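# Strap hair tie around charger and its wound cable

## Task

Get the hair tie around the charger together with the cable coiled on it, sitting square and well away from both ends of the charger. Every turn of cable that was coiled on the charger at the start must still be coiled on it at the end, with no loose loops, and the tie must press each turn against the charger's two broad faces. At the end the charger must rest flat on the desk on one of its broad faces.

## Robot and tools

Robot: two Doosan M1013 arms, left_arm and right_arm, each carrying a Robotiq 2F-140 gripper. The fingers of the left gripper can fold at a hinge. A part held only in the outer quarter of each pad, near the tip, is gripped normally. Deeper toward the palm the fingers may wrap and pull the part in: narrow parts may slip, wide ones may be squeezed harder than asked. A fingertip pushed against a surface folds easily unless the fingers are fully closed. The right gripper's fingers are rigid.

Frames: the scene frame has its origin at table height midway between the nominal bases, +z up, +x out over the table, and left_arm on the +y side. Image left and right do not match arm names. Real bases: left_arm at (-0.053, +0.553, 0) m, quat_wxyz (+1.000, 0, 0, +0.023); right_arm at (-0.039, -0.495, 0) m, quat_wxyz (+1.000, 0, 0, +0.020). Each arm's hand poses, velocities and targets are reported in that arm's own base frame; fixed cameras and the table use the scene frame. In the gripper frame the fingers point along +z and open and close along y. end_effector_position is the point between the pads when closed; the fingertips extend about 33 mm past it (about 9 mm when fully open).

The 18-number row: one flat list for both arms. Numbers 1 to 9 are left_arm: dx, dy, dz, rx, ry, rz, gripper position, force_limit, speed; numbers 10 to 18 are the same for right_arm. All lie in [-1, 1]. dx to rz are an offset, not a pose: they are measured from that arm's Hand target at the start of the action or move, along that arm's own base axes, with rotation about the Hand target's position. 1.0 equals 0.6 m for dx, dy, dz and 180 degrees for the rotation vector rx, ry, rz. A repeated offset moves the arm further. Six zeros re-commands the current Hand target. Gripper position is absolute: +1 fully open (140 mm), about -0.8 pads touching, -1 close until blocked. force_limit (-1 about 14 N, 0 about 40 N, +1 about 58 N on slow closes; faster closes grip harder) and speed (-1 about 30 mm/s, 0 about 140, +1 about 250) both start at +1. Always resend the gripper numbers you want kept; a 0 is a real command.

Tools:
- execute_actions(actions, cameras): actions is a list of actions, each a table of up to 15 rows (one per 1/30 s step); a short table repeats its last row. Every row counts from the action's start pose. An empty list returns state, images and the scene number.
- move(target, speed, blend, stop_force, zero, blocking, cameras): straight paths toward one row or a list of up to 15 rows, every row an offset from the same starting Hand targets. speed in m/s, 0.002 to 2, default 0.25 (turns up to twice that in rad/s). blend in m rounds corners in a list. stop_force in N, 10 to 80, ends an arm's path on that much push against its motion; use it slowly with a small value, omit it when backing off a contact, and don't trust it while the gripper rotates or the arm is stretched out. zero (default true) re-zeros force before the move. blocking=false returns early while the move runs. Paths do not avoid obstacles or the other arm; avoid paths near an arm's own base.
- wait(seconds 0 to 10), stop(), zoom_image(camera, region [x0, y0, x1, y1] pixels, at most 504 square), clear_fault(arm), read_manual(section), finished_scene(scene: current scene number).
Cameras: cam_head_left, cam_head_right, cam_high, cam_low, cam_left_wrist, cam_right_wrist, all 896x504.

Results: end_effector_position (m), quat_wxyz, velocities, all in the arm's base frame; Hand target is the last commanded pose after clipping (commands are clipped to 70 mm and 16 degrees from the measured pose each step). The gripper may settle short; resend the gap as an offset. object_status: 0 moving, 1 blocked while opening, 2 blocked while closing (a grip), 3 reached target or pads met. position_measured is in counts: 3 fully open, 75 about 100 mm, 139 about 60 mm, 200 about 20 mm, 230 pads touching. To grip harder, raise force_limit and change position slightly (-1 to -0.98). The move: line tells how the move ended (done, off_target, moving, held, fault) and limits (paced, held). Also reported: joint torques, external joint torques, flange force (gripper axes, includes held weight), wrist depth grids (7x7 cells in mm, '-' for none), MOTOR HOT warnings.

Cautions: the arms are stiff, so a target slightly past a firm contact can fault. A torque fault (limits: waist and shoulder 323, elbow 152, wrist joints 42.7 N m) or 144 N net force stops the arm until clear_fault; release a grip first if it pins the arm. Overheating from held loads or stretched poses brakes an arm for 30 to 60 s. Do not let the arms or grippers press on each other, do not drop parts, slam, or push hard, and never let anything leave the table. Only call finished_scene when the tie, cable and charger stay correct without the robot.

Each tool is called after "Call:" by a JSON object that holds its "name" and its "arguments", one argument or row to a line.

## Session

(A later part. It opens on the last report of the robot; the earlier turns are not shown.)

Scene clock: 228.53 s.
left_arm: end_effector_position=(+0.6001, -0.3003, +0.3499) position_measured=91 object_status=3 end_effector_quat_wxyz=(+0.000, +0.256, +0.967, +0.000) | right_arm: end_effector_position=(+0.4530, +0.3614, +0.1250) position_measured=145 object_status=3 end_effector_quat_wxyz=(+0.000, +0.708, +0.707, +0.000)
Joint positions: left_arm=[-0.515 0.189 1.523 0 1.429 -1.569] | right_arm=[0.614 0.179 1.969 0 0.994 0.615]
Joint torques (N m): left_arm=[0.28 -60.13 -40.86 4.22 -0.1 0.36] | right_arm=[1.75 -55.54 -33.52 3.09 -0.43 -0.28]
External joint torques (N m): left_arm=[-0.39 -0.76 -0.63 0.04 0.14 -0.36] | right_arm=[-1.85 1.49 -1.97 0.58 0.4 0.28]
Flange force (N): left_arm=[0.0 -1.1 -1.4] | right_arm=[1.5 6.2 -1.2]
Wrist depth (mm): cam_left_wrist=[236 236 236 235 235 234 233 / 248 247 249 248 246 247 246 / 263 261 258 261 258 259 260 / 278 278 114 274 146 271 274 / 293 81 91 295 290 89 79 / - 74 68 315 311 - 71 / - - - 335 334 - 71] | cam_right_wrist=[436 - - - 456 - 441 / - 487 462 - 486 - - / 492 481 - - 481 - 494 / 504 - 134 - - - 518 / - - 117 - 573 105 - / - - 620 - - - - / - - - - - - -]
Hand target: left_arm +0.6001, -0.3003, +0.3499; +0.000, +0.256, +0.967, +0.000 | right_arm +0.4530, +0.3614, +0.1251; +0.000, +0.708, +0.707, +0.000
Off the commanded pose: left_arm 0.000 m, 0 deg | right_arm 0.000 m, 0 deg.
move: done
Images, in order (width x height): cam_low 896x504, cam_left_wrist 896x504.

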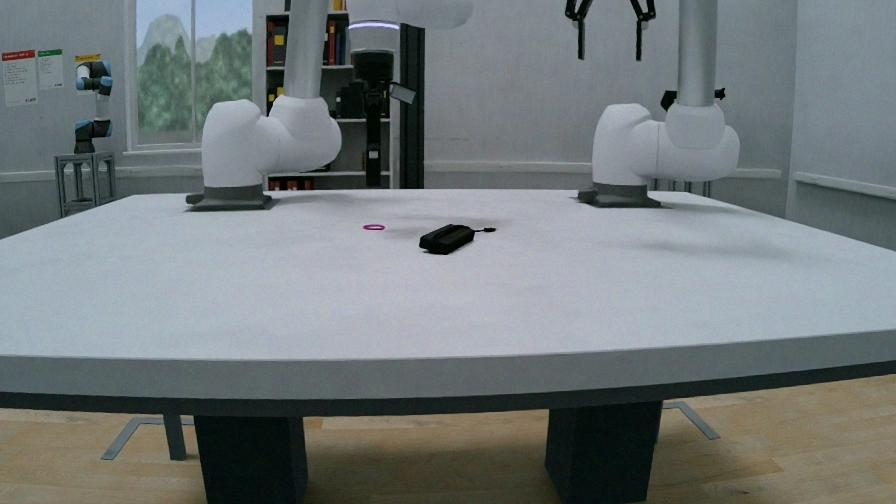

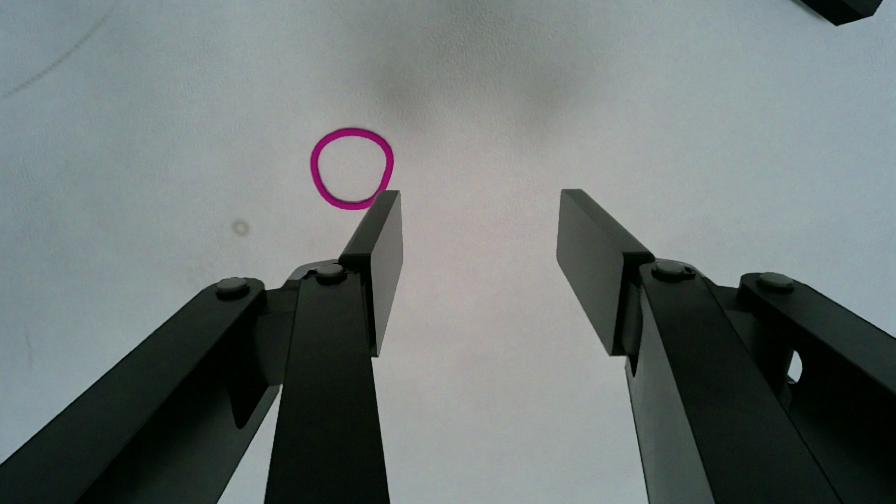

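Call:
{"name": "move", "arguments": {
  "target": [
    [0,0,0,0,0,0,0.3,-1,0,-0.1117,0.0053,-0.108,0,0,0,-0.78,-1,0]
  ],
  "speed": 0.2,
  "cameras": ["cam_left_wrist"]
}}

Call:
{"name": "zoom_image", "arguments": {
  "camera": "cam_left_wrist",
  "region": [398, 120, 568, 260]
}}

Scene clock: 246.07 s.
left_arm: end_effector_position=(+0.6001, -0.3003, +0.3499) position_measured=91 object_status=3 end_effector_quat_wxyz=(+0.000, +0.256, +0.967, +0.000) | right_arm: end_effector_position=(+0.3860, +0.3647, +0.0603) position_measured=227 object_status=3 end_effector_quat_wxyz=(+0.000, +0.708, +0.707, +0.000)
Joint positions: left_arm=[-0.515 0.189 1.523 0 1.429 -1.569] | right_arm=[0.692 0.18 2.114 0 0.849 0.693]
Joint torques (N m): left_arm=[0.52 -59.54 -40.86 4.26 0 0.38] | right_arm=[2.1 -51.36 -29.66 2.87 -0.4 -0.32]
External joint torques (N m): left_arm=[-0.75 -0.6 -0.38 -0.02 0.03 -0.38] | right_arm=[-2.1 0.83 -2.24 0.43 0.35 0.32]
Flange force (N): left_arm=[0.2 -1.7 -0.8] | right_arm=[1.1 6.0 -1.5]
Wrist depth (mm): cam_left_wrist=[176 177 175 176 176 175 174 / 186 186 186 185 185 184 183 / 196 196 195 193 195 195 194 / 209 208 207 116 201 205 205 / 221 218 76 90 84 83 218 / 233 - 73 - - 72 226 / - - - - - 69 -] | cam_right_wrist=[- - 433 437 - - - / - - - 473 477 - - / - - 502 489 - - - / - - 135 - - 527 533 / - - 116 - - 105 - / - - - 590 - - - / - - - 653 - - -]
Hand target: left_arm +0.6001, -0.3003, +0.3499; +0.000, +0.256, +0.967, +0.000 | right_arm +0.3860, +0.3646, +0.0603; +0.000, +0.708, +0.707, +0.000
Off the commanded pose: left_arm 0.000 m, 0 deg | right_arm 0.000 m, 0 deg.
move: done
Images, in order (width x height): cam_left_wrist 896x504.

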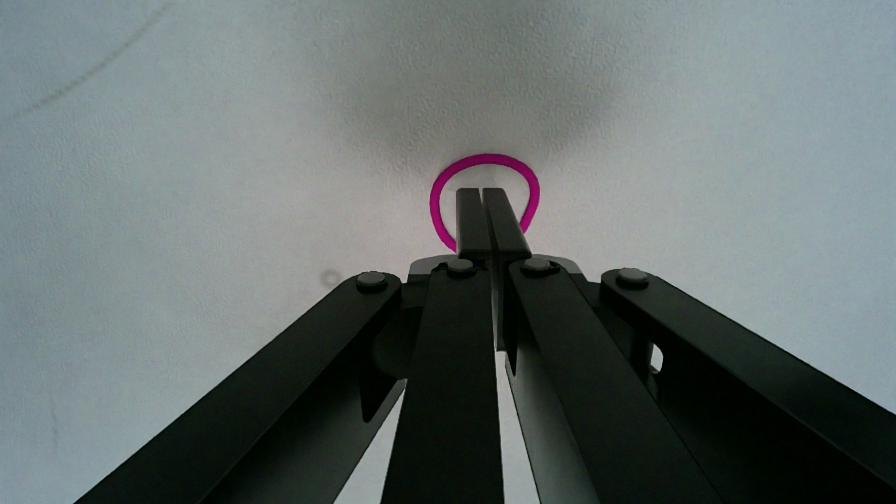

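Scaled by 2.965 from the camera's 896x504 image, which has a finer 1280x720 frame.

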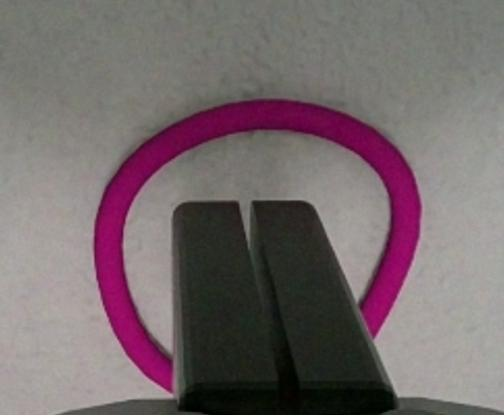

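Call:
{"name": "move", "arguments": {
  "target": [0,0,0,0,0,0,0.3,-1,0,0.003,0.0,-0.0435,0,0,0,-0.78,-1,0],
  "speed": 0.04,
  "stop_force": 12
}}

Call:
{"name": "execute_actions", "arguments": {
  "actions": [
    [[0,0,0,0,0,0,0.3,-1,0,0,0,0,0,0,0,-0.345,0,-1]],
    [[0,0,0,0,0,0,0.3,-1,0,0,0,0,0,0,0,-0.345,0,-1]],
    [[0,0,0,0,0,0,0.3,-1,0,0,0,0,0,0,0,-0.345,0,-1]]
  ]
}}

Call:
{"name": "move", "arguments": {
  "target": [0,0,0,0,0,0,0.3,-1,0,0,0,0.1,0,0,0,-0.345,0,-1],
  "speed": 0.03,
  "cameras": ["cam_left_wrist","cam_low"]
}}

Call:
{"name": "zoom_image", "arguments": {
  "camera": "cam_low",
  "region": [320, 130, 500, 270]
}}

Scene clock: 266.83 s.
left_arm: end_effector_position=(+0.6001, -0.3003, +0.3499) position_measured=91 object_status=3 end_effector_quat_wxyz=(+0.000, +0.256, +0.967, +0.000) | right_arm: end_effector_position=(+0.3878, +0.3646, +0.0342) position_measured=227 object_status=3 end_effector_quat_wxyz=(+0.000, +0.708, +0.707, +0.000)
Joint positions: left_arm=[-0.515 0.189 1.523 0 1.429 -1.569] | right_arm=[0.69 0.215 2.132 0 0.795 0.691]
Joint torques (N m): left_arm=[0.7 -59.7 -40.98 4.17 -0.11 0.32] | right_arm=[1.36 -53.64 -28.4 2.54 -0.48 -0.23]
External joint torques (N m): left_arm=[-1.03 -0.88 -0.41 0.07 0.15 -0.32] | right_arm=[-1.31 1.04 -1.94 0.6 0.44 0.23]
Flange force (N): left_arm=[0.6 -2.0 -1.1] | right_arm=[1.9 5.0 -0.9]
Wrist depth (mm): cam_left_wrist=[154 153 152 152 152 151 152 / 161 160 161 160 159 159 158 / 169 170 169 167 168 168 167 / 179 179 179 116 174 178 177 / 191 191 76 90 84 83 188 / 201 - 73 - - 72 195 / - - - - - 69 -] | cam_right_wrist=[- - - - - 456 - / - - 459 - - 466 - / - - 505 511 - - - / - - 134 516 - 123 - / - - 117 - 567 105 - / - - 584 - 594 - - / - - - - - - -]
Hand target: left_arm +0.6001, -0.3003, +0.3499; +0.000, +0.256, +0.967, +0.000 | right_arm +0.3878, +0.3646, +0.0342; +0.000, +0.708, +0.707, +0.000
Off the commanded pose: left_arm 0.000 m, 0 deg | right_arm 0.000 m, 0 deg.
move: done

Scene clock: 268.53 s.
left_arm: end_effector_position=(+0.6001, -0.3003, +0.3499) position_measured=91 object_status=3 end_effector_quat_wxyz=(+0.000, +0.256, +0.967, +0.000) | right_arm: end_effector_position=(+0.3878, +0.3646, +0.0342) position_measured=172 object_status=3 end_effector_quat_wxyz=(+0.000, +0.708, +0.707, +0.000)
Joint positions: left_arm=[-0.515 0.189 1.523 0 1.429 -1.569] | right_arm=[0.69 0.215 2.132 0 0.795 0.691]
Joint torques (N m): left_arm=[-0.06 -60 -40.8 4.24 -0.06 0.3] | right_arm=[1.99 -44.67 -21.56 2.63 -0.69 -0.24]
External joint torques (N m): left_arm=[0.07 -0.91 -0.59 0.02 0.1 -0.3] | right_arm=[-2.06 -7.8 -8.48 0.47 0.67 0.24]
External joint torques at the end of the 1st action: left_arm=[-0.27 -1.7 -0.72 0.16 0.13 -0.3] | right_arm=[-1.88 1.69 -2.12 0.5 0.46 0.42]
External joint torques at the end of the 2nd action: left_arm=[-0.15 -0.99 -0.27 0.06 0.08 -0.34] | right_arm=[-1.95 -2.35 -4.52 0.51 0.51 0.31]
Flange force (N): left_arm=[0.3 -0.4 -1.3] | right_arm=[0.8 5.9 -18.0]
Flange force at the end of the 1st action (N): left_arm=[1.3 -0.9 -1.7] | right_arm=[2.3 6.4 -0.3]
Flange force at the end of the 2nd action (N): left_arm=[1.0 -0.8 -0.8] | right_arm=[1.2 5.8 -7.5]
Wrist depth (mm): cam_left_wrist=[154 153 152 152 151 151 152 / 161 161 160 160 159 159 159 / 170 169 169 166 167 167 167 / 179 179 177 176 158 175 177 / 190 81 86 187 114 88 184 / - 67 - 201 201 - - / - 68 - 216 - - -] | cam_right_wrist=[- - - - - - - / - - - - - 468 - / - - - 493 487 506 - / 508 514 134 - 152 - 525 / - - 117 - - 105 - / - - - - - - - / - - - - - - -]
Hand target: left_arm +0.6001, -0.3003, +0.3499; +0.000, +0.256, +0.967, +0.000 | right_arm +0.3878, +0.3646, +0.0342; +0.000, +0.708, +0.707, +0.000
Off the commanded pose: left_arm 0.000 m, 0 deg | right_arm 0.000 m, 0 deg.

Scene clock: 270.80 s.
left_arm: end_effector_position=(+0.6001, -0.3003, +0.3499) position_measured=91 object_status=3 end_effector_quat_wxyz=(+0.000, +0.256, +0.967, +0.000) | right_arm: end_effector_position=(+0.3878, +0.3646, +0.0942) position_measured=172 object_status=3 end_effector_quat_wxyz=(+0.000, +0.708, +0.707, +0.000)
Joint positions: left_arm=[-0.515 0.189 1.523 0 1.429 -1.569] | right_arm=[0.69 0.141 2.082 0 0.918 0.691]
Joint torques (N m): left_arm=[0.76 -59.82 -40.95 4.13 -0.06 0.32] | right_arm=[1.78 -49.8 -31.78 2.94 -0.49 -0.32]
External joint torques (N m): left_arm=[-0.98 -0.81 -0.46 0.12 0.09 -0.32] | right_arm=[-1.79 1.41 -1.95 0.54 0.45 0.32]
Flange force (N): left_arm=[0.4 -2.0 -1.0] | right_arm=[1.7 5.9 -1.1]
Wrist depth (mm): cam_left_wrist=[208 208 208 207 206 205 205 / 220 219 217 218 217 217 215 / 232 231 231 227 226 229 228 / 245 244 239 240 132 239 242 / 259 81 86 254 114 88 250 / - 67 - 274 - - - / - 68 - 293 - - -] | cam_right_wrist=[- - - - 467 439 - / - - - - - - 463 / - 490 475 502 - 550 500 / 558 - 134 - 152 122 - / - - 117 - 554 105 - / - - 609 611 - - - / - - 647 653 - - -]
Hand target: left_arm +0.6001, -0.3003, +0.3499; +0.000, +0.256, +0.967, +0.000 | right_arm +0.3878, +0.3646, +0.0942; +0.000, +0.708, +0.707, +0.000
Off the commanded pose: left_arm 0.000 m, 0 deg | right_arm 0.000 m, 0 deg.
move: done
Images, in order (width x height): cam_low 896x504, cam_left_wrist 896x504.

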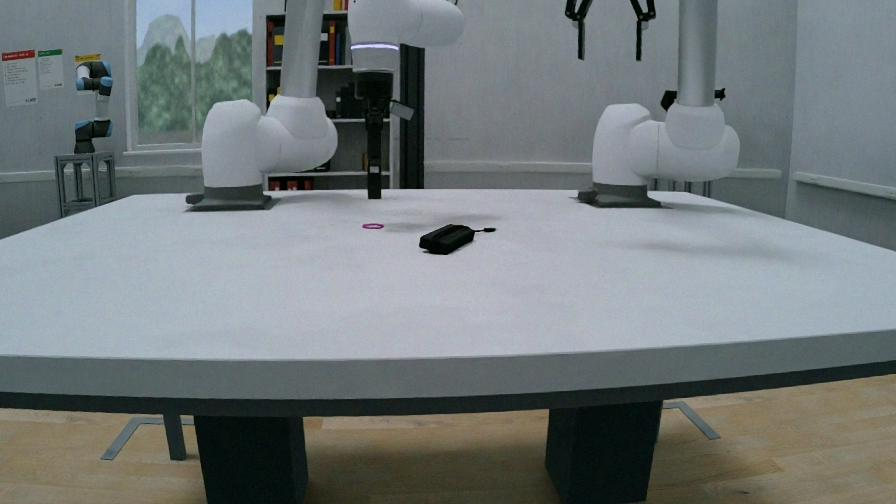

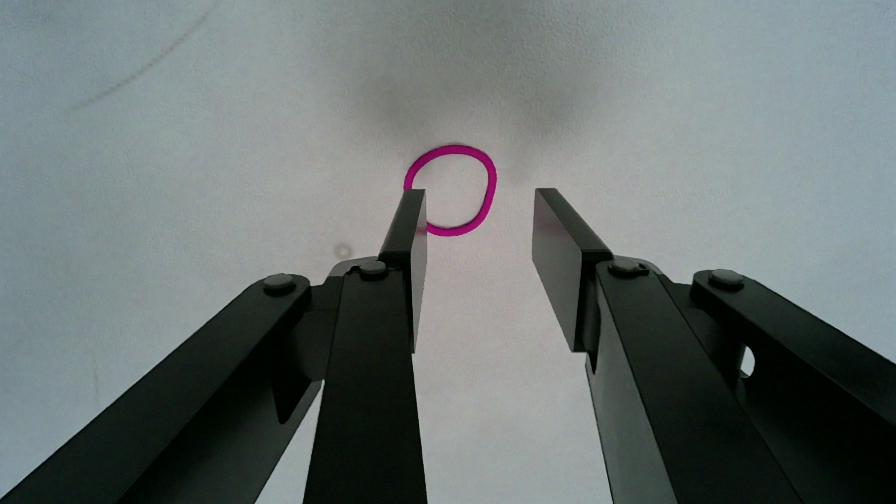

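Scaled by 2.800 from the camera's 896x504 image, which has a finer 1280x720 frame.

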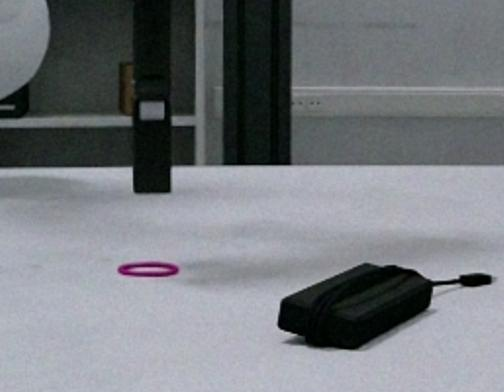

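Call:
{"name": "move", "arguments": {
  "target": [
    [0,0,0,0,0,0,0.3,-1,0,0.687,-0.169,0.51,0.5,0,0,-0.345,0,-1],
    [-0.393,-0.645,-0.25,0,0,-0.335,-0.49,-1,0,0.687,-0.169,0.51,0.5,0,0,-0.345,0,-1]
  ],
  "speed": 0.35,
  "cameras": ["all"]
}}

Scene clock: 366.57 s.
left_arm: end_effector_position=(+0.3643, -0.6873, +0.1999) position_measured=191 object_status=0 end_effector_quat_wxyz=(+0.000, +0.707, +0.707, +0.000) | right_arm: end_effector_position=(+0.8000, +0.2632, +0.4002) position_measured=172 object_status=3 end_effector_quat_wxyz=(+0.500, -0.500, -0.500, -0.499)
Joint positions: left_arm=[-1.128 0.416 1.497 0 1.229 -1.129] | right_arm=[-0.129 0.543 1.559 1.504 1.682 -0.533]
Joint torques (N m): left_arm=[0.39 -79.37 -38.92 4.03 -0.04 0.27] | right_arm=[1.73 -93.05 -36.33 2.09 1.09 -0.37]
External joint torques (N m): left_arm=[-0.16 -2.22 -0.69 0.07 0.07 -0.27] | right_arm=[-1.8 0.64 -2.08 0.56 0.33 0.37]
Flange force (N): left_arm=[1.3 -1.3 -2.1] | right_arm=[1.7 5.8 -2.7]
Wrist depth (mm): cam_left_wrist=[283 734 3845 - - - - / 3902 880 - 3352 3845 - - / 921 961 3440 - 3582 4022 4587 / 947 1063 1321 1152 132 4085 3486 / 930 81 86 874 112 88 2971 / - 67 - 716 - - - / - 68 - 584 - - -] | cam_right_wrist=[299 - 306 - 309 - 303 / - - - 336 305 - - / - - - - - - 344 / - 376 - - 125 359 - / 380 - 92 - - - - / - - - - - 79 - / - - - - - - -]
Hand target: left_arm +0.3643, -0.6873, +0.1999; +0.000, +0.707, +0.707, +0.000 | right_arm +0.8000, +0.2632, +0.4002; +0.500, -0.500, -0.500, -0.499
Off the commanded pose: left_arm 0.000 m, 0 deg | right_arm 0.000 m, 0 deg.
move: done

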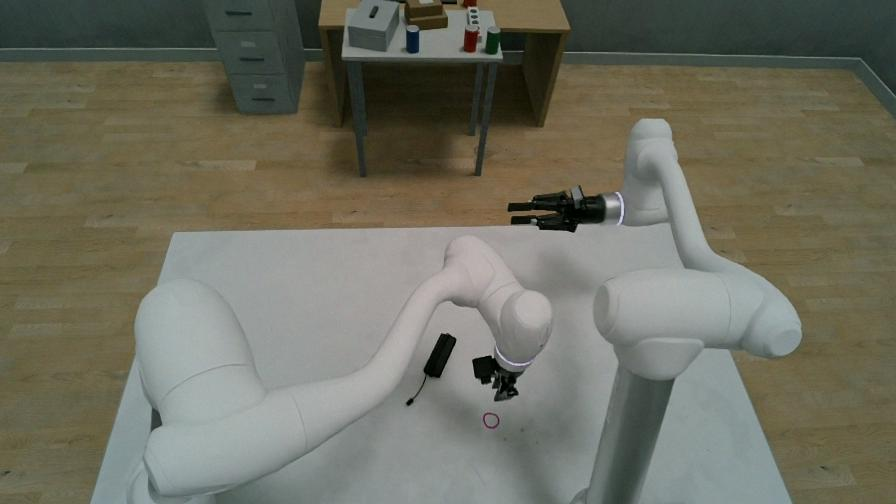

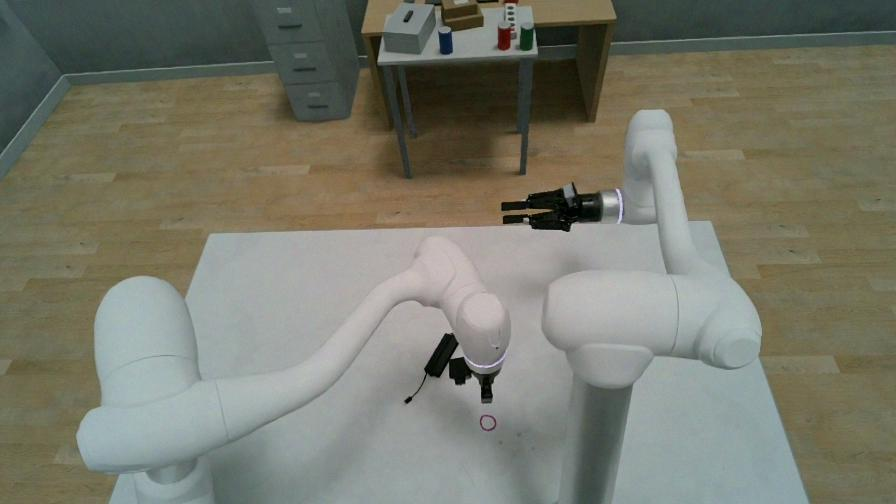

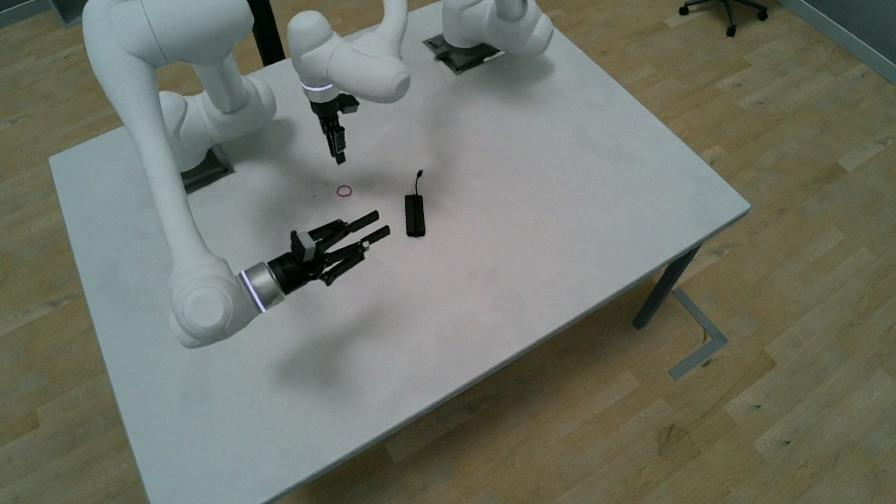

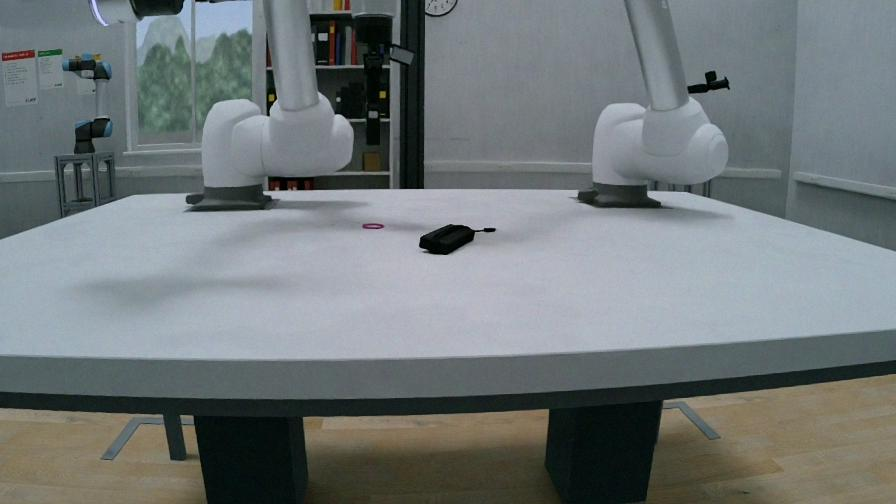

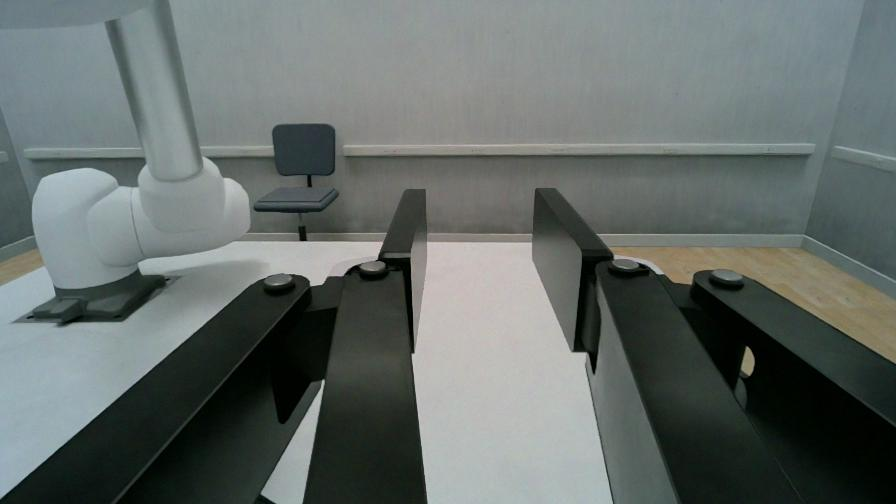

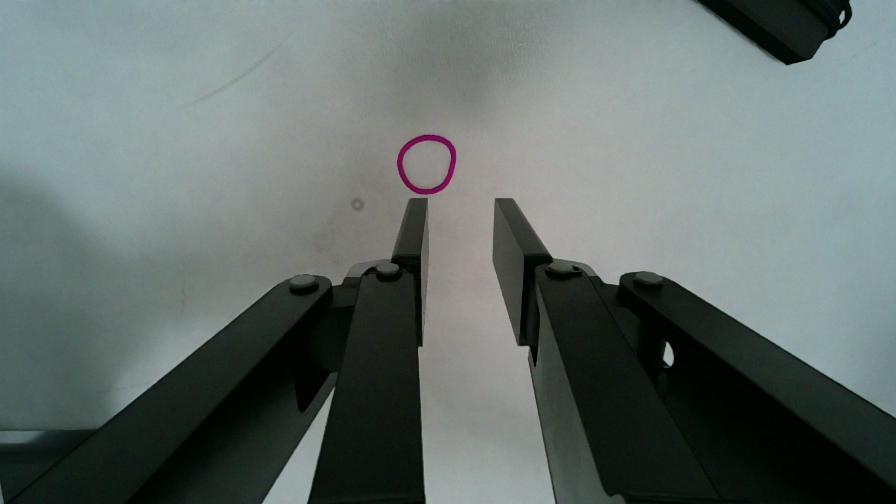

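Call:
{"name": "move", "arguments": {
  "target": [0.0065,-0.002,-0.217,0,0,0,-0.49,-1,0,0,0,0,0,0,0,-0.345,0,-1],
  "speed": 0.2,
  "cameras": ["cam_right_wrist"]
}}

Call:
{"name": "zoom_image", "arguments": {
  "camera": "cam_right_wrist",
  "region": [368, 110, 568, 260]
}}

Scene clock: 379.63 s.
left_arm: end_effector_position=(+0.3682, -0.6885, +0.0697) position_measured=191 object_status=3 end_effector_quat_wxyz=(+0.000, +0.707, +0.707, +0.000) | right_arm: end_effector_position=(+0.8000, +0.2632, +0.4002) position_measured=172 object_status=3 end_effector_quat_wxyz=(+0.500, -0.500, -0.500, -0.499)
Joint positions: left_arm=[-1.124 0.51 1.608 0 1.023 -1.125] | right_arm=[-0.129 0.543 1.559 1.504 1.682 -0.533]
Joint torques (N m): left_arm=[0.31 -83.9 -35.12 3.63 -0.1 0.35] | right_arm=[1.27 -93.67 -36.18 2.15 1.09 -0.33]
External joint torques (N m): left_arm=[-0.61 -1.93 -0.49 0.04 0.13 -0.35] | right_arm=[-1.07 1.33 -2.15 0.48 0.33 0.33]
Flange force (N): left_arm=[0.7 -1.8 -2.2] | right_arm=[1.1 7.0 -2.0]
Wrist depth (mm): cam_left_wrist=[356 739 - - - - - / 267 295 - - - 2724 - / 267 314 3683 3582 3789 - - / 941 1025 1288 1103 132 4022 3533 / 951 81 86 872 112 88 2668 / - 67 - 703 - - - / - 68 - 580 - - -] | cam_right_wrist=[184 181 183 183 184 187 - / 192 195 193 192 195 199 192 / 202 204 - 206 - 209 - / 220 217 - - 136 213 224 / 230 - 92 - - - - / - - - - - 79 - / - - - - - - -]
Hand target: left_arm +0.3682, -0.6885, +0.0697; +0.000, +0.707, +0.707, +0.000 | right_arm +0.8000, +0.2632, +0.4002; +0.500, -0.500, -0.500, -0.499
Off the commanded pose: left_arm 0.000 m, 0 deg | right_arm 0.000 m, 0 deg.
move: done
Images, in order (width x height): cam_right_wrist 896x504.

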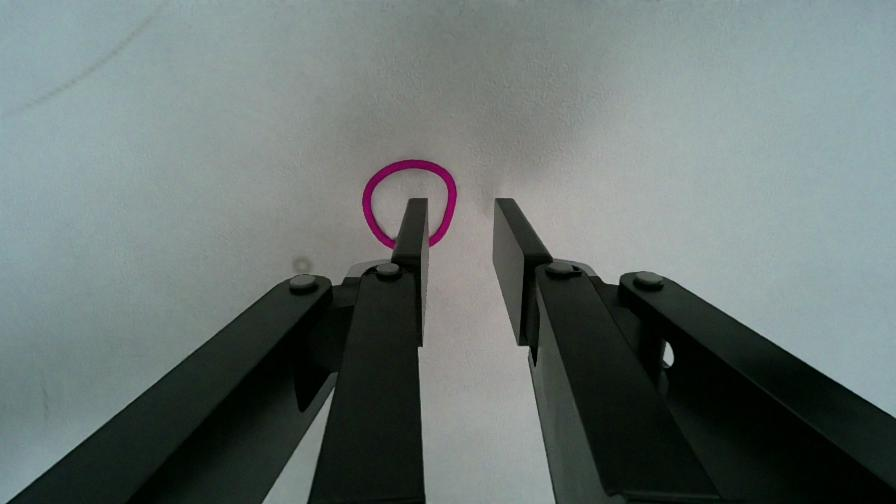

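Scaled by 2.520 from the camera's 896x504 image, which has a finer 1280x720 frame.

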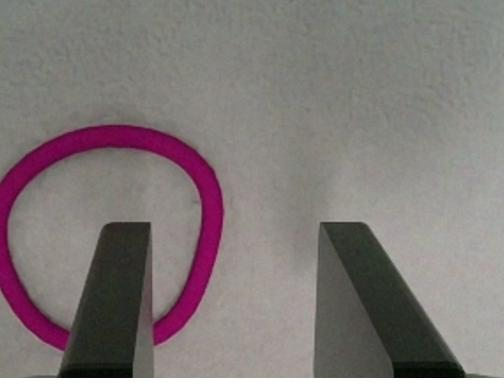

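Call:
{"name": "move", "arguments": {
  "target": [-0.004,0.0042,-0.0555,0,0,0,-0.49,-1,0,0,0,0,0,0,0,-0.345,0,-1],
  "speed": 0.06,
  "cameras": ["cam_right_wrist","cam_low"]
}}

Call:
{"name": "zoom_image", "arguments": {
  "camera": "cam_right_wrist",
  "region": [368, 140, 568, 290]
}}

Call:
{"name": "zoom_image", "arguments": {
  "camera": "cam_low",
  "region": [320, 180, 440, 250]
}}

Scene clock: 395.57 s.
left_arm: end_effector_position=(+0.3658, -0.6859, +0.0364) position_measured=191 object_status=3 end_effector_quat_wxyz=(+0.000, +0.707, +0.707, +0.000) | right_arm: end_effector_position=(+0.8000, +0.2632, +0.4002) position_measured=172 object_status=3 end_effector_quat_wxyz=(+0.500, -0.500, -0.500, -0.499)
Joint positions: left_arm=[-1.125 0.535 1.638 0 0.968 -1.126] | right_arm=[-0.129 0.543 1.559 1.504 1.682 -0.533]
Joint torques (N m): left_arm=[0.72 -85.4 -34.15 3.56 -0.07 0.3] | right_arm=[1.78 -92.93 -36.2 2.2 1.11 -0.39]
External joint torques (N m): left_arm=[-0.64 -1.52 -0.2 -0.01 0.11 -0.3] | right_arm=[-1.7 0.79 -1.99 0.43 0.31 0.39]
Flange force (N): left_arm=[0.8 -1.8 -1.7] | right_arm=[1.5 5.8 -2.7]
Wrist depth (mm): cam_left_wrist=[669 769 3845 - - 3396 3582 / 299 807 - - 4587 3735 3582 / 274 316 3735 3533 4022 4587 4217 / 285 1054 1307 1108 131 3902 3352 / 930 81 86 863 113 88 2842 / - 67 - 705 - - - / - 68 - 572 - - -] | cam_right_wrist=[- 153 154 154 - 153 - / 162 161 162 - 166 164 - / - 170 170 170 170 174 174 / 178 - 180 - - 183 184 / - - 92 - - - 199 / - - - - - 79 - / - - - - - - -]
Hand target: left_arm +0.3658, -0.6860, +0.0364; +0.000, +0.707, +0.707, +0.000 | right_arm +0.8000, +0.2632, +0.4002; +0.500, -0.500, -0.500, -0.499
Off the commanded pose: left_arm 0.000 m, 0 deg | right_arm 0.000 m, 0 deg.
move: done
Images, in order (width x height): cam_low 896x504, cam_right_wrist 896x504.

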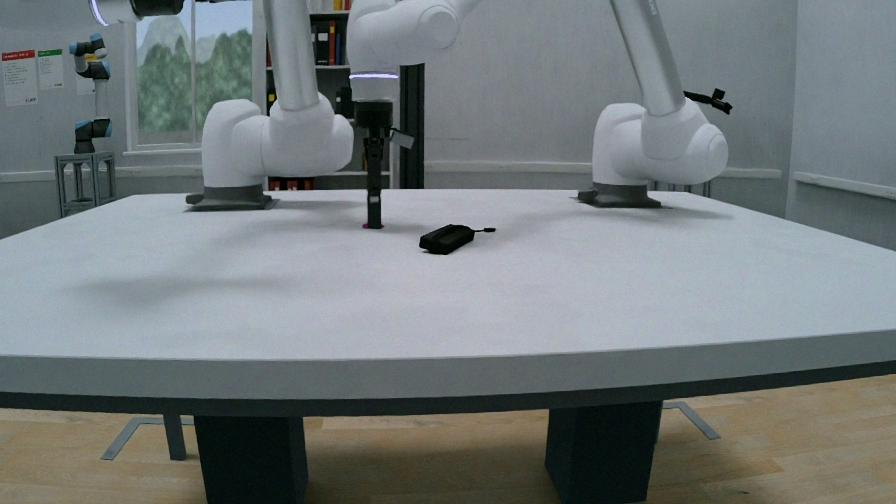

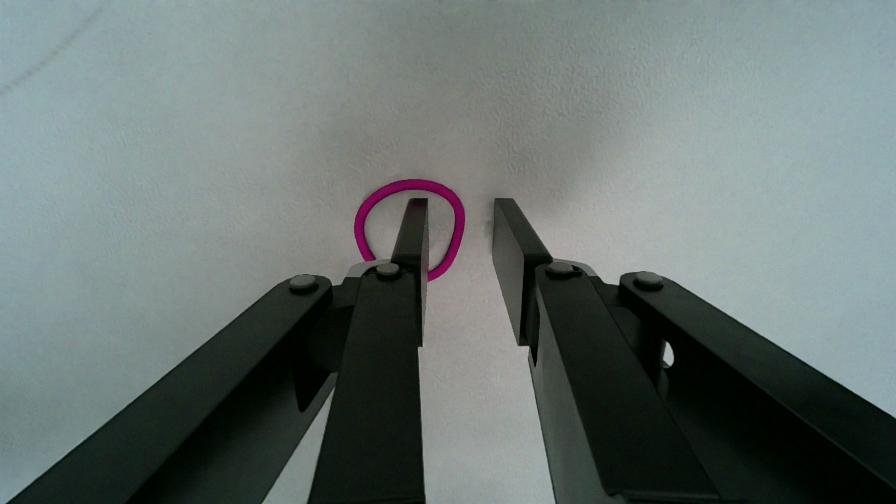

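Scaled by 2.520 from the camera's 896x504 image, which has a finer 1280x720 frame.

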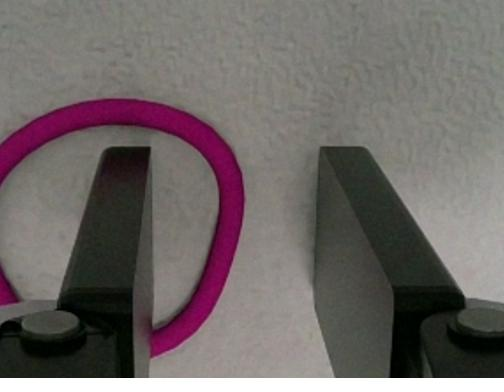

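Scaled by 4.200 from the camera's 896x504 image, which has a finer 1280x720 frame.

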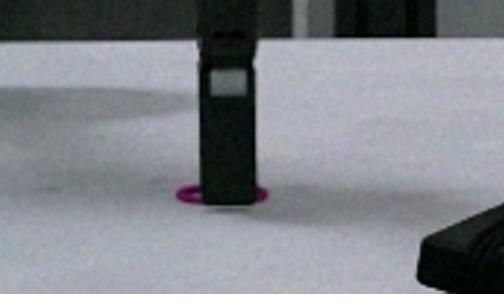

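Call:
{"name": "move", "arguments": {
  "target": [0,0,-0.0034,0,0,0,-0.49,-1,0,0,0,0,0,0,0,-0.345,0,-1],
  "speed": 0.04
}}

Call:
{"name": "execute_actions", "arguments": {
  "actions": [
    [[0,0,0,0,0,0,-1,-1,-1,0,0,0,0,0,0,-0.345,0,-1]],
    [[0,0,0,0,0,0,-1,-1,-1,0,0,0,0,0,0,-0.345,0,-1]],
    [[0,0,0,0,0,0,-1,-1,-1,0,0,0,0,0,0,-0.345,0,-1]]
  ]
}}

Call:
{"name": "move", "arguments": {
  "target": [0,0,0.08,0,0,0,-1,-1,-1,0,0,0,0,0,0,-0.345,0,-1],
  "speed": 0.08,
  "cameras": ["cam_right_wrist","cam_low"]
}}

Call:
{"name": "zoom_image", "arguments": {
  "camera": "cam_low",
  "region": [320, 150, 440, 220]
}}

Scene clock: 405.70 s.
left_arm: end_effector_position=(+0.3658, -0.6860, +0.0344) position_measured=191 object_status=3 end_effector_quat_wxyz=(+0.000, +0.707, +0.707, +0.000) | right_arm: end_effector_position=(+0.8000, +0.2632, +0.4002) position_measured=172 object_status=3 end_effector_quat_wxyz=(+0.500, -0.500, -0.500, -0.499)
Joint positions: left_arm=[-1.125 0.537 1.64 0 0.965 -1.126] | right_arm=[-0.129 0.543 1.559 1.504 1.682 -0.533]
Joint torques (N m): left_arm=[0.61 -84.56 -34.12 3.44 -0.04 0.37] | right_arm=[1.62 -93.17 -36.3 2.19 1.06 -0.22]
External joint torques (N m): left_arm=[-0.99 -2.44 -0.21 0.1 0.07 -0.37] | right_arm=[-1.5 0.83 -2.05 0.44 0.37 0.22]
Flange force (N): left_arm=[1.6 -2.8 -2.5] | right_arm=[1.2 5.9 -2.5]
Wrist depth (mm): cam_left_wrist=[707 741 - - - - - / 303 802 3352 4508 - - 3902 / 276 317 3631 3845 3789 3735 3631 / 283 1029 1301 1094 132 4085 3352 / 944 81 86 857 112 88 2873 / - 67 - 709 - - - / - 68 - 576 - - -] | cam_right_wrist=[- 149 154 152 153 153 153 / 159 160 158 162 160 161 162 / 168 170 168 167 171 167 171 / 178 179 - - 176 184 186 / 190 185 92 193 - 188 196 / - - - - - 79 - / - - - - - - -]
Hand target: left_arm +0.3658, -0.6860, +0.0343; +0.000, +0.707, +0.707, +0.000 | right_arm +0.8000, +0.2632, +0.4002; +0.500, -0.500, -0.500, -0.499
Off the commanded pose: left_arm 0.000 m, 0 deg | right_arm 0.000 m, 0 deg.
move: done

Scene clock: 407.40 s.
left_arm: end_effector_position=(+0.3658, -0.6860, +0.0343) position_measured=225 object_status=2 end_effector_quat_wxyz=(+0.000, +0.707, +0.707, +0.000) | right_arm: end_effector_position=(+0.8000, +0.2632, +0.4002) position_measured=172 object_status=3 end_effector_quat_wxyz=(+0.500, -0.500, -0.500, -0.499)
Joint positions: left_arm=[-1.125 0.537 1.64 0 0.965 -1.126] | right_arm=[-0.129 0.543 1.559 1.504 1.682 -0.533]
Joint torques (N m): left_arm=[0.2 -84.48 -33.81 3.39 -0.02 0.26] | right_arm=[1.73 -93.3 -36.31 2.11 1.05 -0.3]
External joint torques (N m): left_arm=[-0.24 -2.68 -0.54 0.16 0.06 -0.26] | right_arm=[-1.8 0.96 -2.09 0.54 0.37 0.3]
External joint torques at the end of the 1st action: left_arm=[0.05 -2.22 -0.54 0.12 0.07 -0.37] | right_arm=[-1.85 0.23 -2.13 0.57 0.27 0.29]
External joint torques at the end of the 2nd action: left_arm=[-0.32 -2.55 -0.65 0.11 0.04 -0.33] | right_arm=[-2.01 0.48 -2.05 0.48 0.31 0.27]
Flange force (N): left_arm=[1.7 -1.7 -2.9] | right_arm=[1.3 6.2 -2.8]
Flange force at the end of the 1st action (N): left_arm=[1.3 -1.2 -2.5] | right_arm=[1.9 5.3 -2.7]
Flange force at the end of the 2nd action (N): left_arm=[1.3 -1.6 -2.8] | right_arm=[1.6 5.4 -3.0]
Wrist depth (mm): cam_left_wrist=[655 762 3962 3735 - - 3533 / 302 795 - 3683 - - - / 275 316 3962 - 4085 - 3268 / 282 336 4022 1122 132 3962 3735 / 947 81 86 857 112 88 2811 / - 67 - 712 - - - / - 68 - 582 - - -] | cam_right_wrist=[151 150 151 152 - 153 153 / - 159 160 163 161 161 164 / - 168 167 - 170 171 172 / 176 179 177 112 178 179 183 / - 187 - - - - 191 / - - - - - - 210 / - - - - - - -]
Hand target: left_arm +0.3658, -0.6860, +0.0343; +0.000, +0.707, +0.707, +0.000 | right_arm +0.8000, +0.2632, +0.4002; +0.500, -0.500, -0.500, -0.499
Off the commanded pose: left_arm 0.000 m, 0 deg | right_arm 0.000 m, 0 deg.

Scene clock: 408.27 s.
left_arm: end_effector_position=(+0.3658, -0.6860, +0.0824) position_measured=225 object_status=2 end_effector_quat_wxyz=(+0.000, +0.707, +0.707, +0.000) | right_arm: end_effector_position=(+0.8000, +0.2632, +0.4002) position_measured=172 object_status=3 end_effector_quat_wxyz=(+0.500, -0.500, -0.500, -0.499)
Joint positions: left_arm=[-1.125 0.495 1.607 0 1.04 -1.126] | right_arm=[-0.129 0.543 1.559 1.504 1.682 -0.533]
Joint torques (N m): left_arm=[0.51 -82.72 -35.62 3.68 0 0.3] | right_arm=[1.69 -92.87 -36.15 2.18 1.07 -0.33]
External joint torques (N m): left_arm=[-1.02 -2 -0.36 0.02 0.04 -0.3] | right_arm=[-1.61 0.75 -2.01 0.45 0.35 0.33]
Flange force (N): left_arm=[1.0 -2.5 -2.0] | right_arm=[1.5 5.8 -2.6]
Wrist depth (mm): cam_left_wrist=[291 707 - 3582 3533 - - / 263 293 - - - - - / 273 954 3735 5684 3631 - - / 954 1021 1275 1117 132 3440 3440 / 934 81 86 872 112 88 2842 / - 67 - 714 - - - / - 68 - 580 - - -] | cam_right_wrist=[- 192 196 197 - 197 - / 204 205 206 204 - 208 209 / - - 221 - 217 - - / - 229 228 112 - - 235 / - 240 - - - 244 250 / - - - - - - 264 / - - - - - - -]
Hand target: left_arm +0.3658, -0.6860, +0.0823; +0.000, +0.707, +0.707, +0.000 | right_arm +0.8000, +0.2632, +0.4002; +0.500, -0.500, -0.500, -0.499
Off the commanded pose: left_arm 0.000 m, 0 deg | right_arm 0.000 m, 0 deg.
move: done
Images, in order (width x height): cam_low 896x504, cam_right_wrist 896x504.

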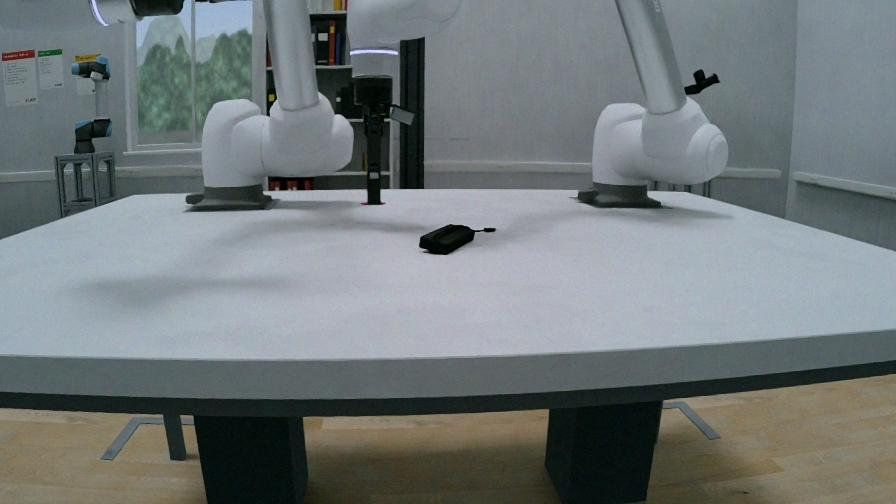

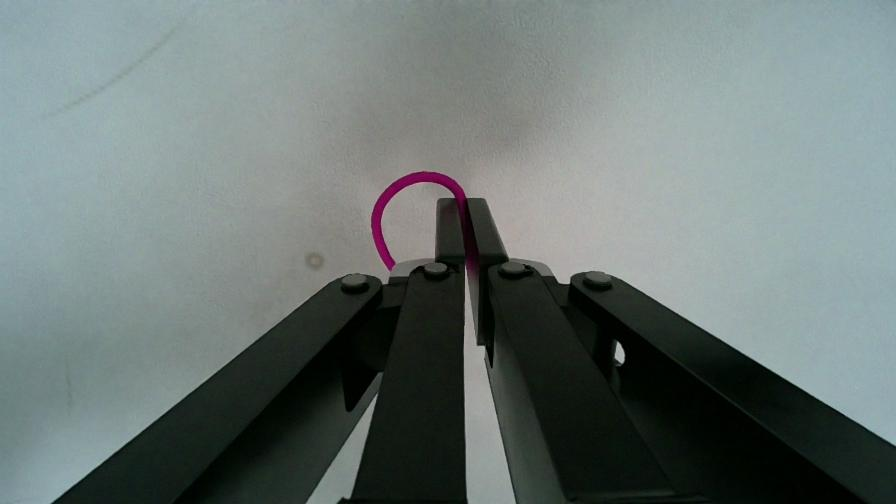

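Scaled by 4.200 from the camera's 896x504 image, which has a finer 1280x720 frame.

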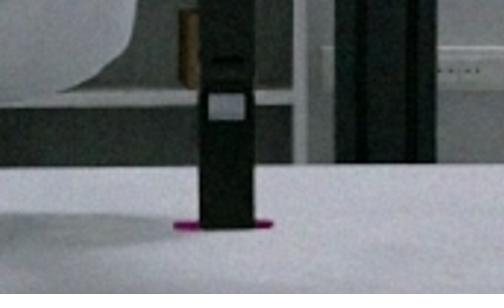

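Call:
{"name": "move", "arguments": {
  "target": [
    [0.274,0.28,0.413,-0.5,0,0,-1,-1,-1,0,0,0,0,0,0,-0.345,0,-1],
    [0.274,0.28,0.413,-0.5,0,0,-1,-1,-1,-0.437,0.251,-0.117,0,0,0,-0.8,-1,0]
  ],
  "speed": 0.3,
  "cameras": ["all"]
}}

Scene clock: 443.30 s.
left_arm: end_effector_position=(+0.5302, -0.5180, +0.3301) position_measured=225 object_status=2 end_effector_quat_wxyz=(+0.500, +0.500, +0.500, -0.500) | right_arm: end_effector_position=(+0.5378, +0.4138, +0.3300) position_measured=229 object_status=0 end_effector_quat_wxyz=(+0.500, -0.500, -0.500, -0.499)
Joint positions: left_arm=[-0.398 0.303 2.102 -1.872 1.308 0.873] | right_arm=[0.087 0.281 2.135 1.635 1.513 -0.845]
Joint torques (N m): left_arm=[0.77 -55.73 -25.66 -2.57 2.05 0.3] | right_arm=[1.93 -61.62 -29.6 1.21 1.78 -0.33]
External joint torques (N m): left_arm=[-0.71 -1.08 -0.48 0 0.06 -0.29] | right_arm=[-1.98 0.97 -2.06 0.46 0.32 0.33]
Flange force (N): left_arm=[-2.3 -0.7 0.9] | right_arm=[0.4 5.5 -2.6]
Wrist depth (mm): cam_left_wrist=[- 3228 597 4669 - - - / - 852 577 402 378 - 3396 / 3962 780 972 293 3735 3631 3228 / 3533 785 1017 114 965 1067 3352 / 788 792 - 90 84 83 2467 / 638 - 72 - - 74 618 / - - - - - 68 -] | cam_right_wrist=[569 - - 3619 4506 4342 3980 / 3791 - - 411 - - 3412 / - - 4265 308 549 - 3227 / 486 - 5554 110 577 - 4048 / 500 - - - - - 3317 / 507 - - - - - 3317 / - - - - - - -]
Hand target: left_arm +0.5302, -0.5180, +0.3301; +0.500, +0.500, +0.500, -0.500 | right_arm +0.5378, +0.4138, +0.3300; +0.500, -0.500, -0.500, -0.499
Off the commanded pose: left_arm 0.000 m, 0 deg | right_arm 0.000 m, 0 deg.
move: done

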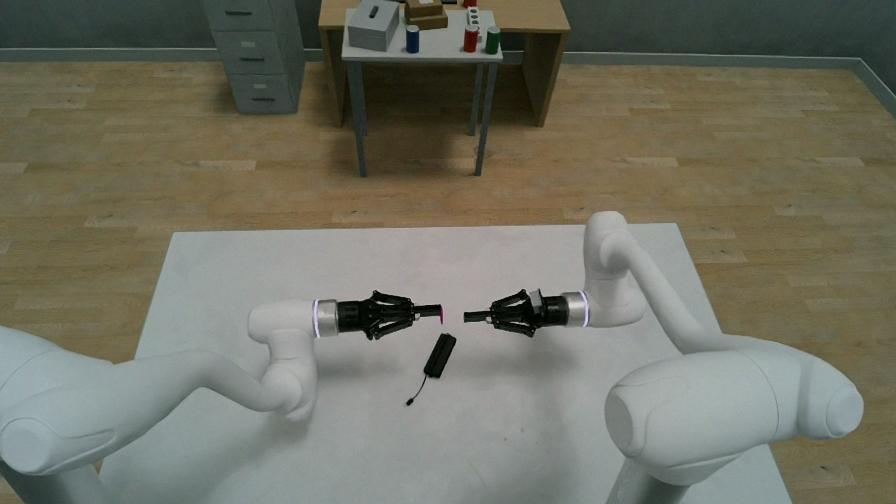

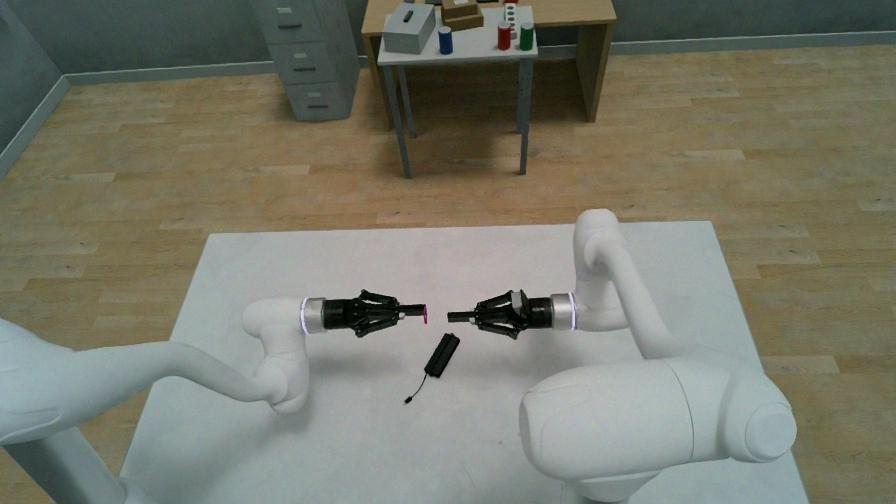

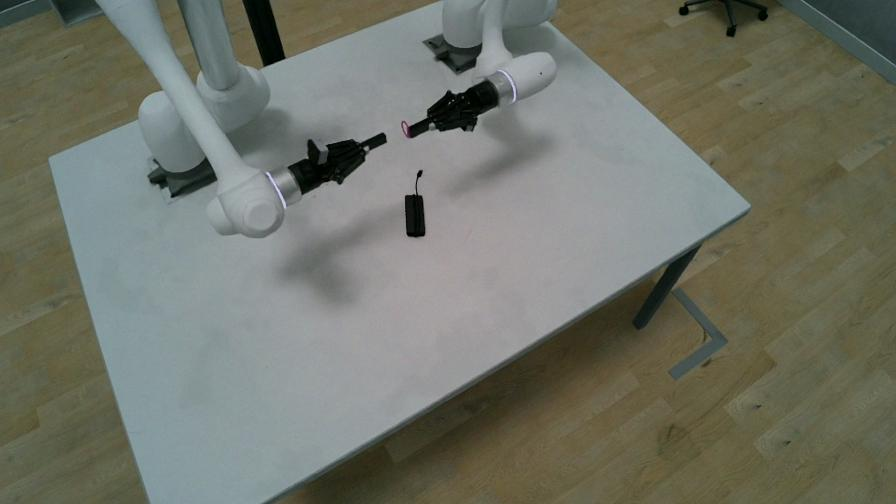

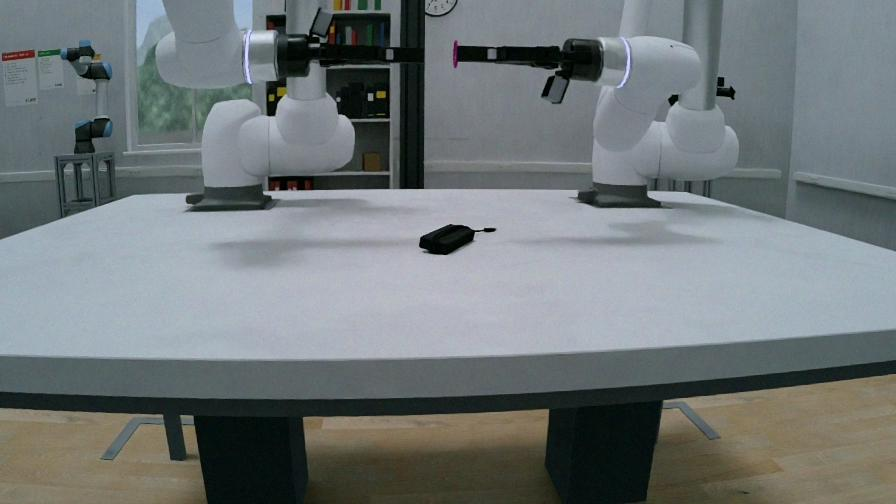

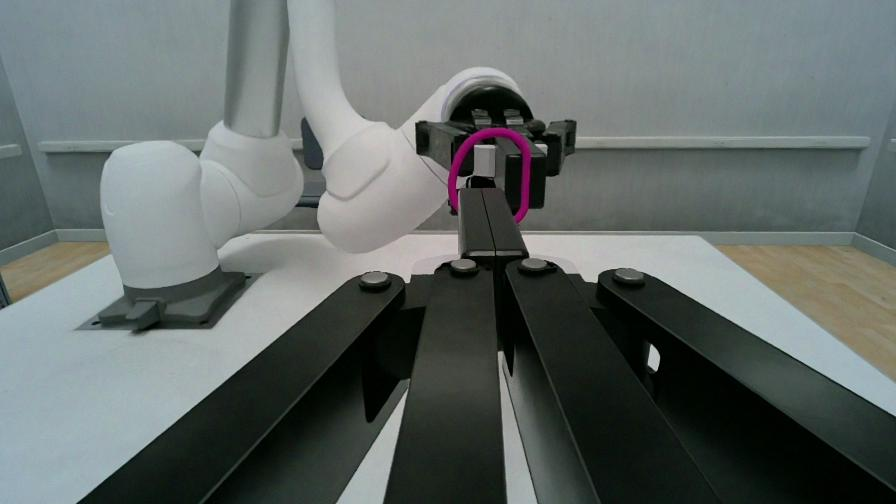

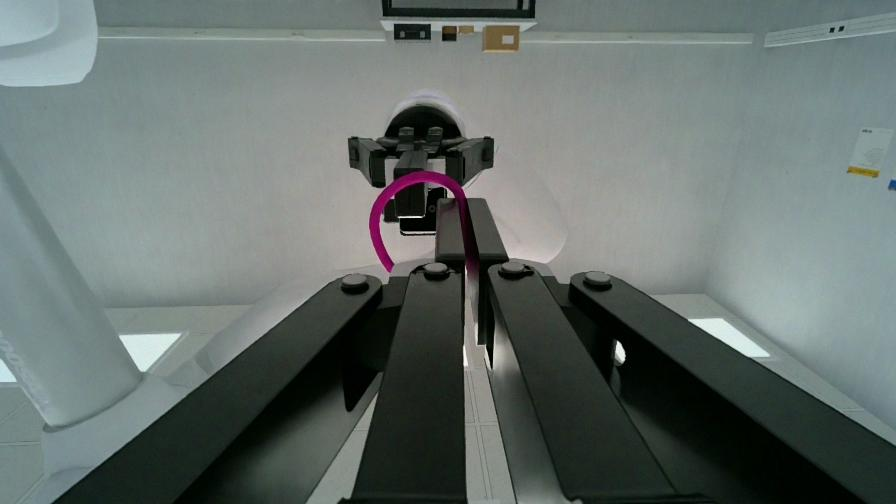

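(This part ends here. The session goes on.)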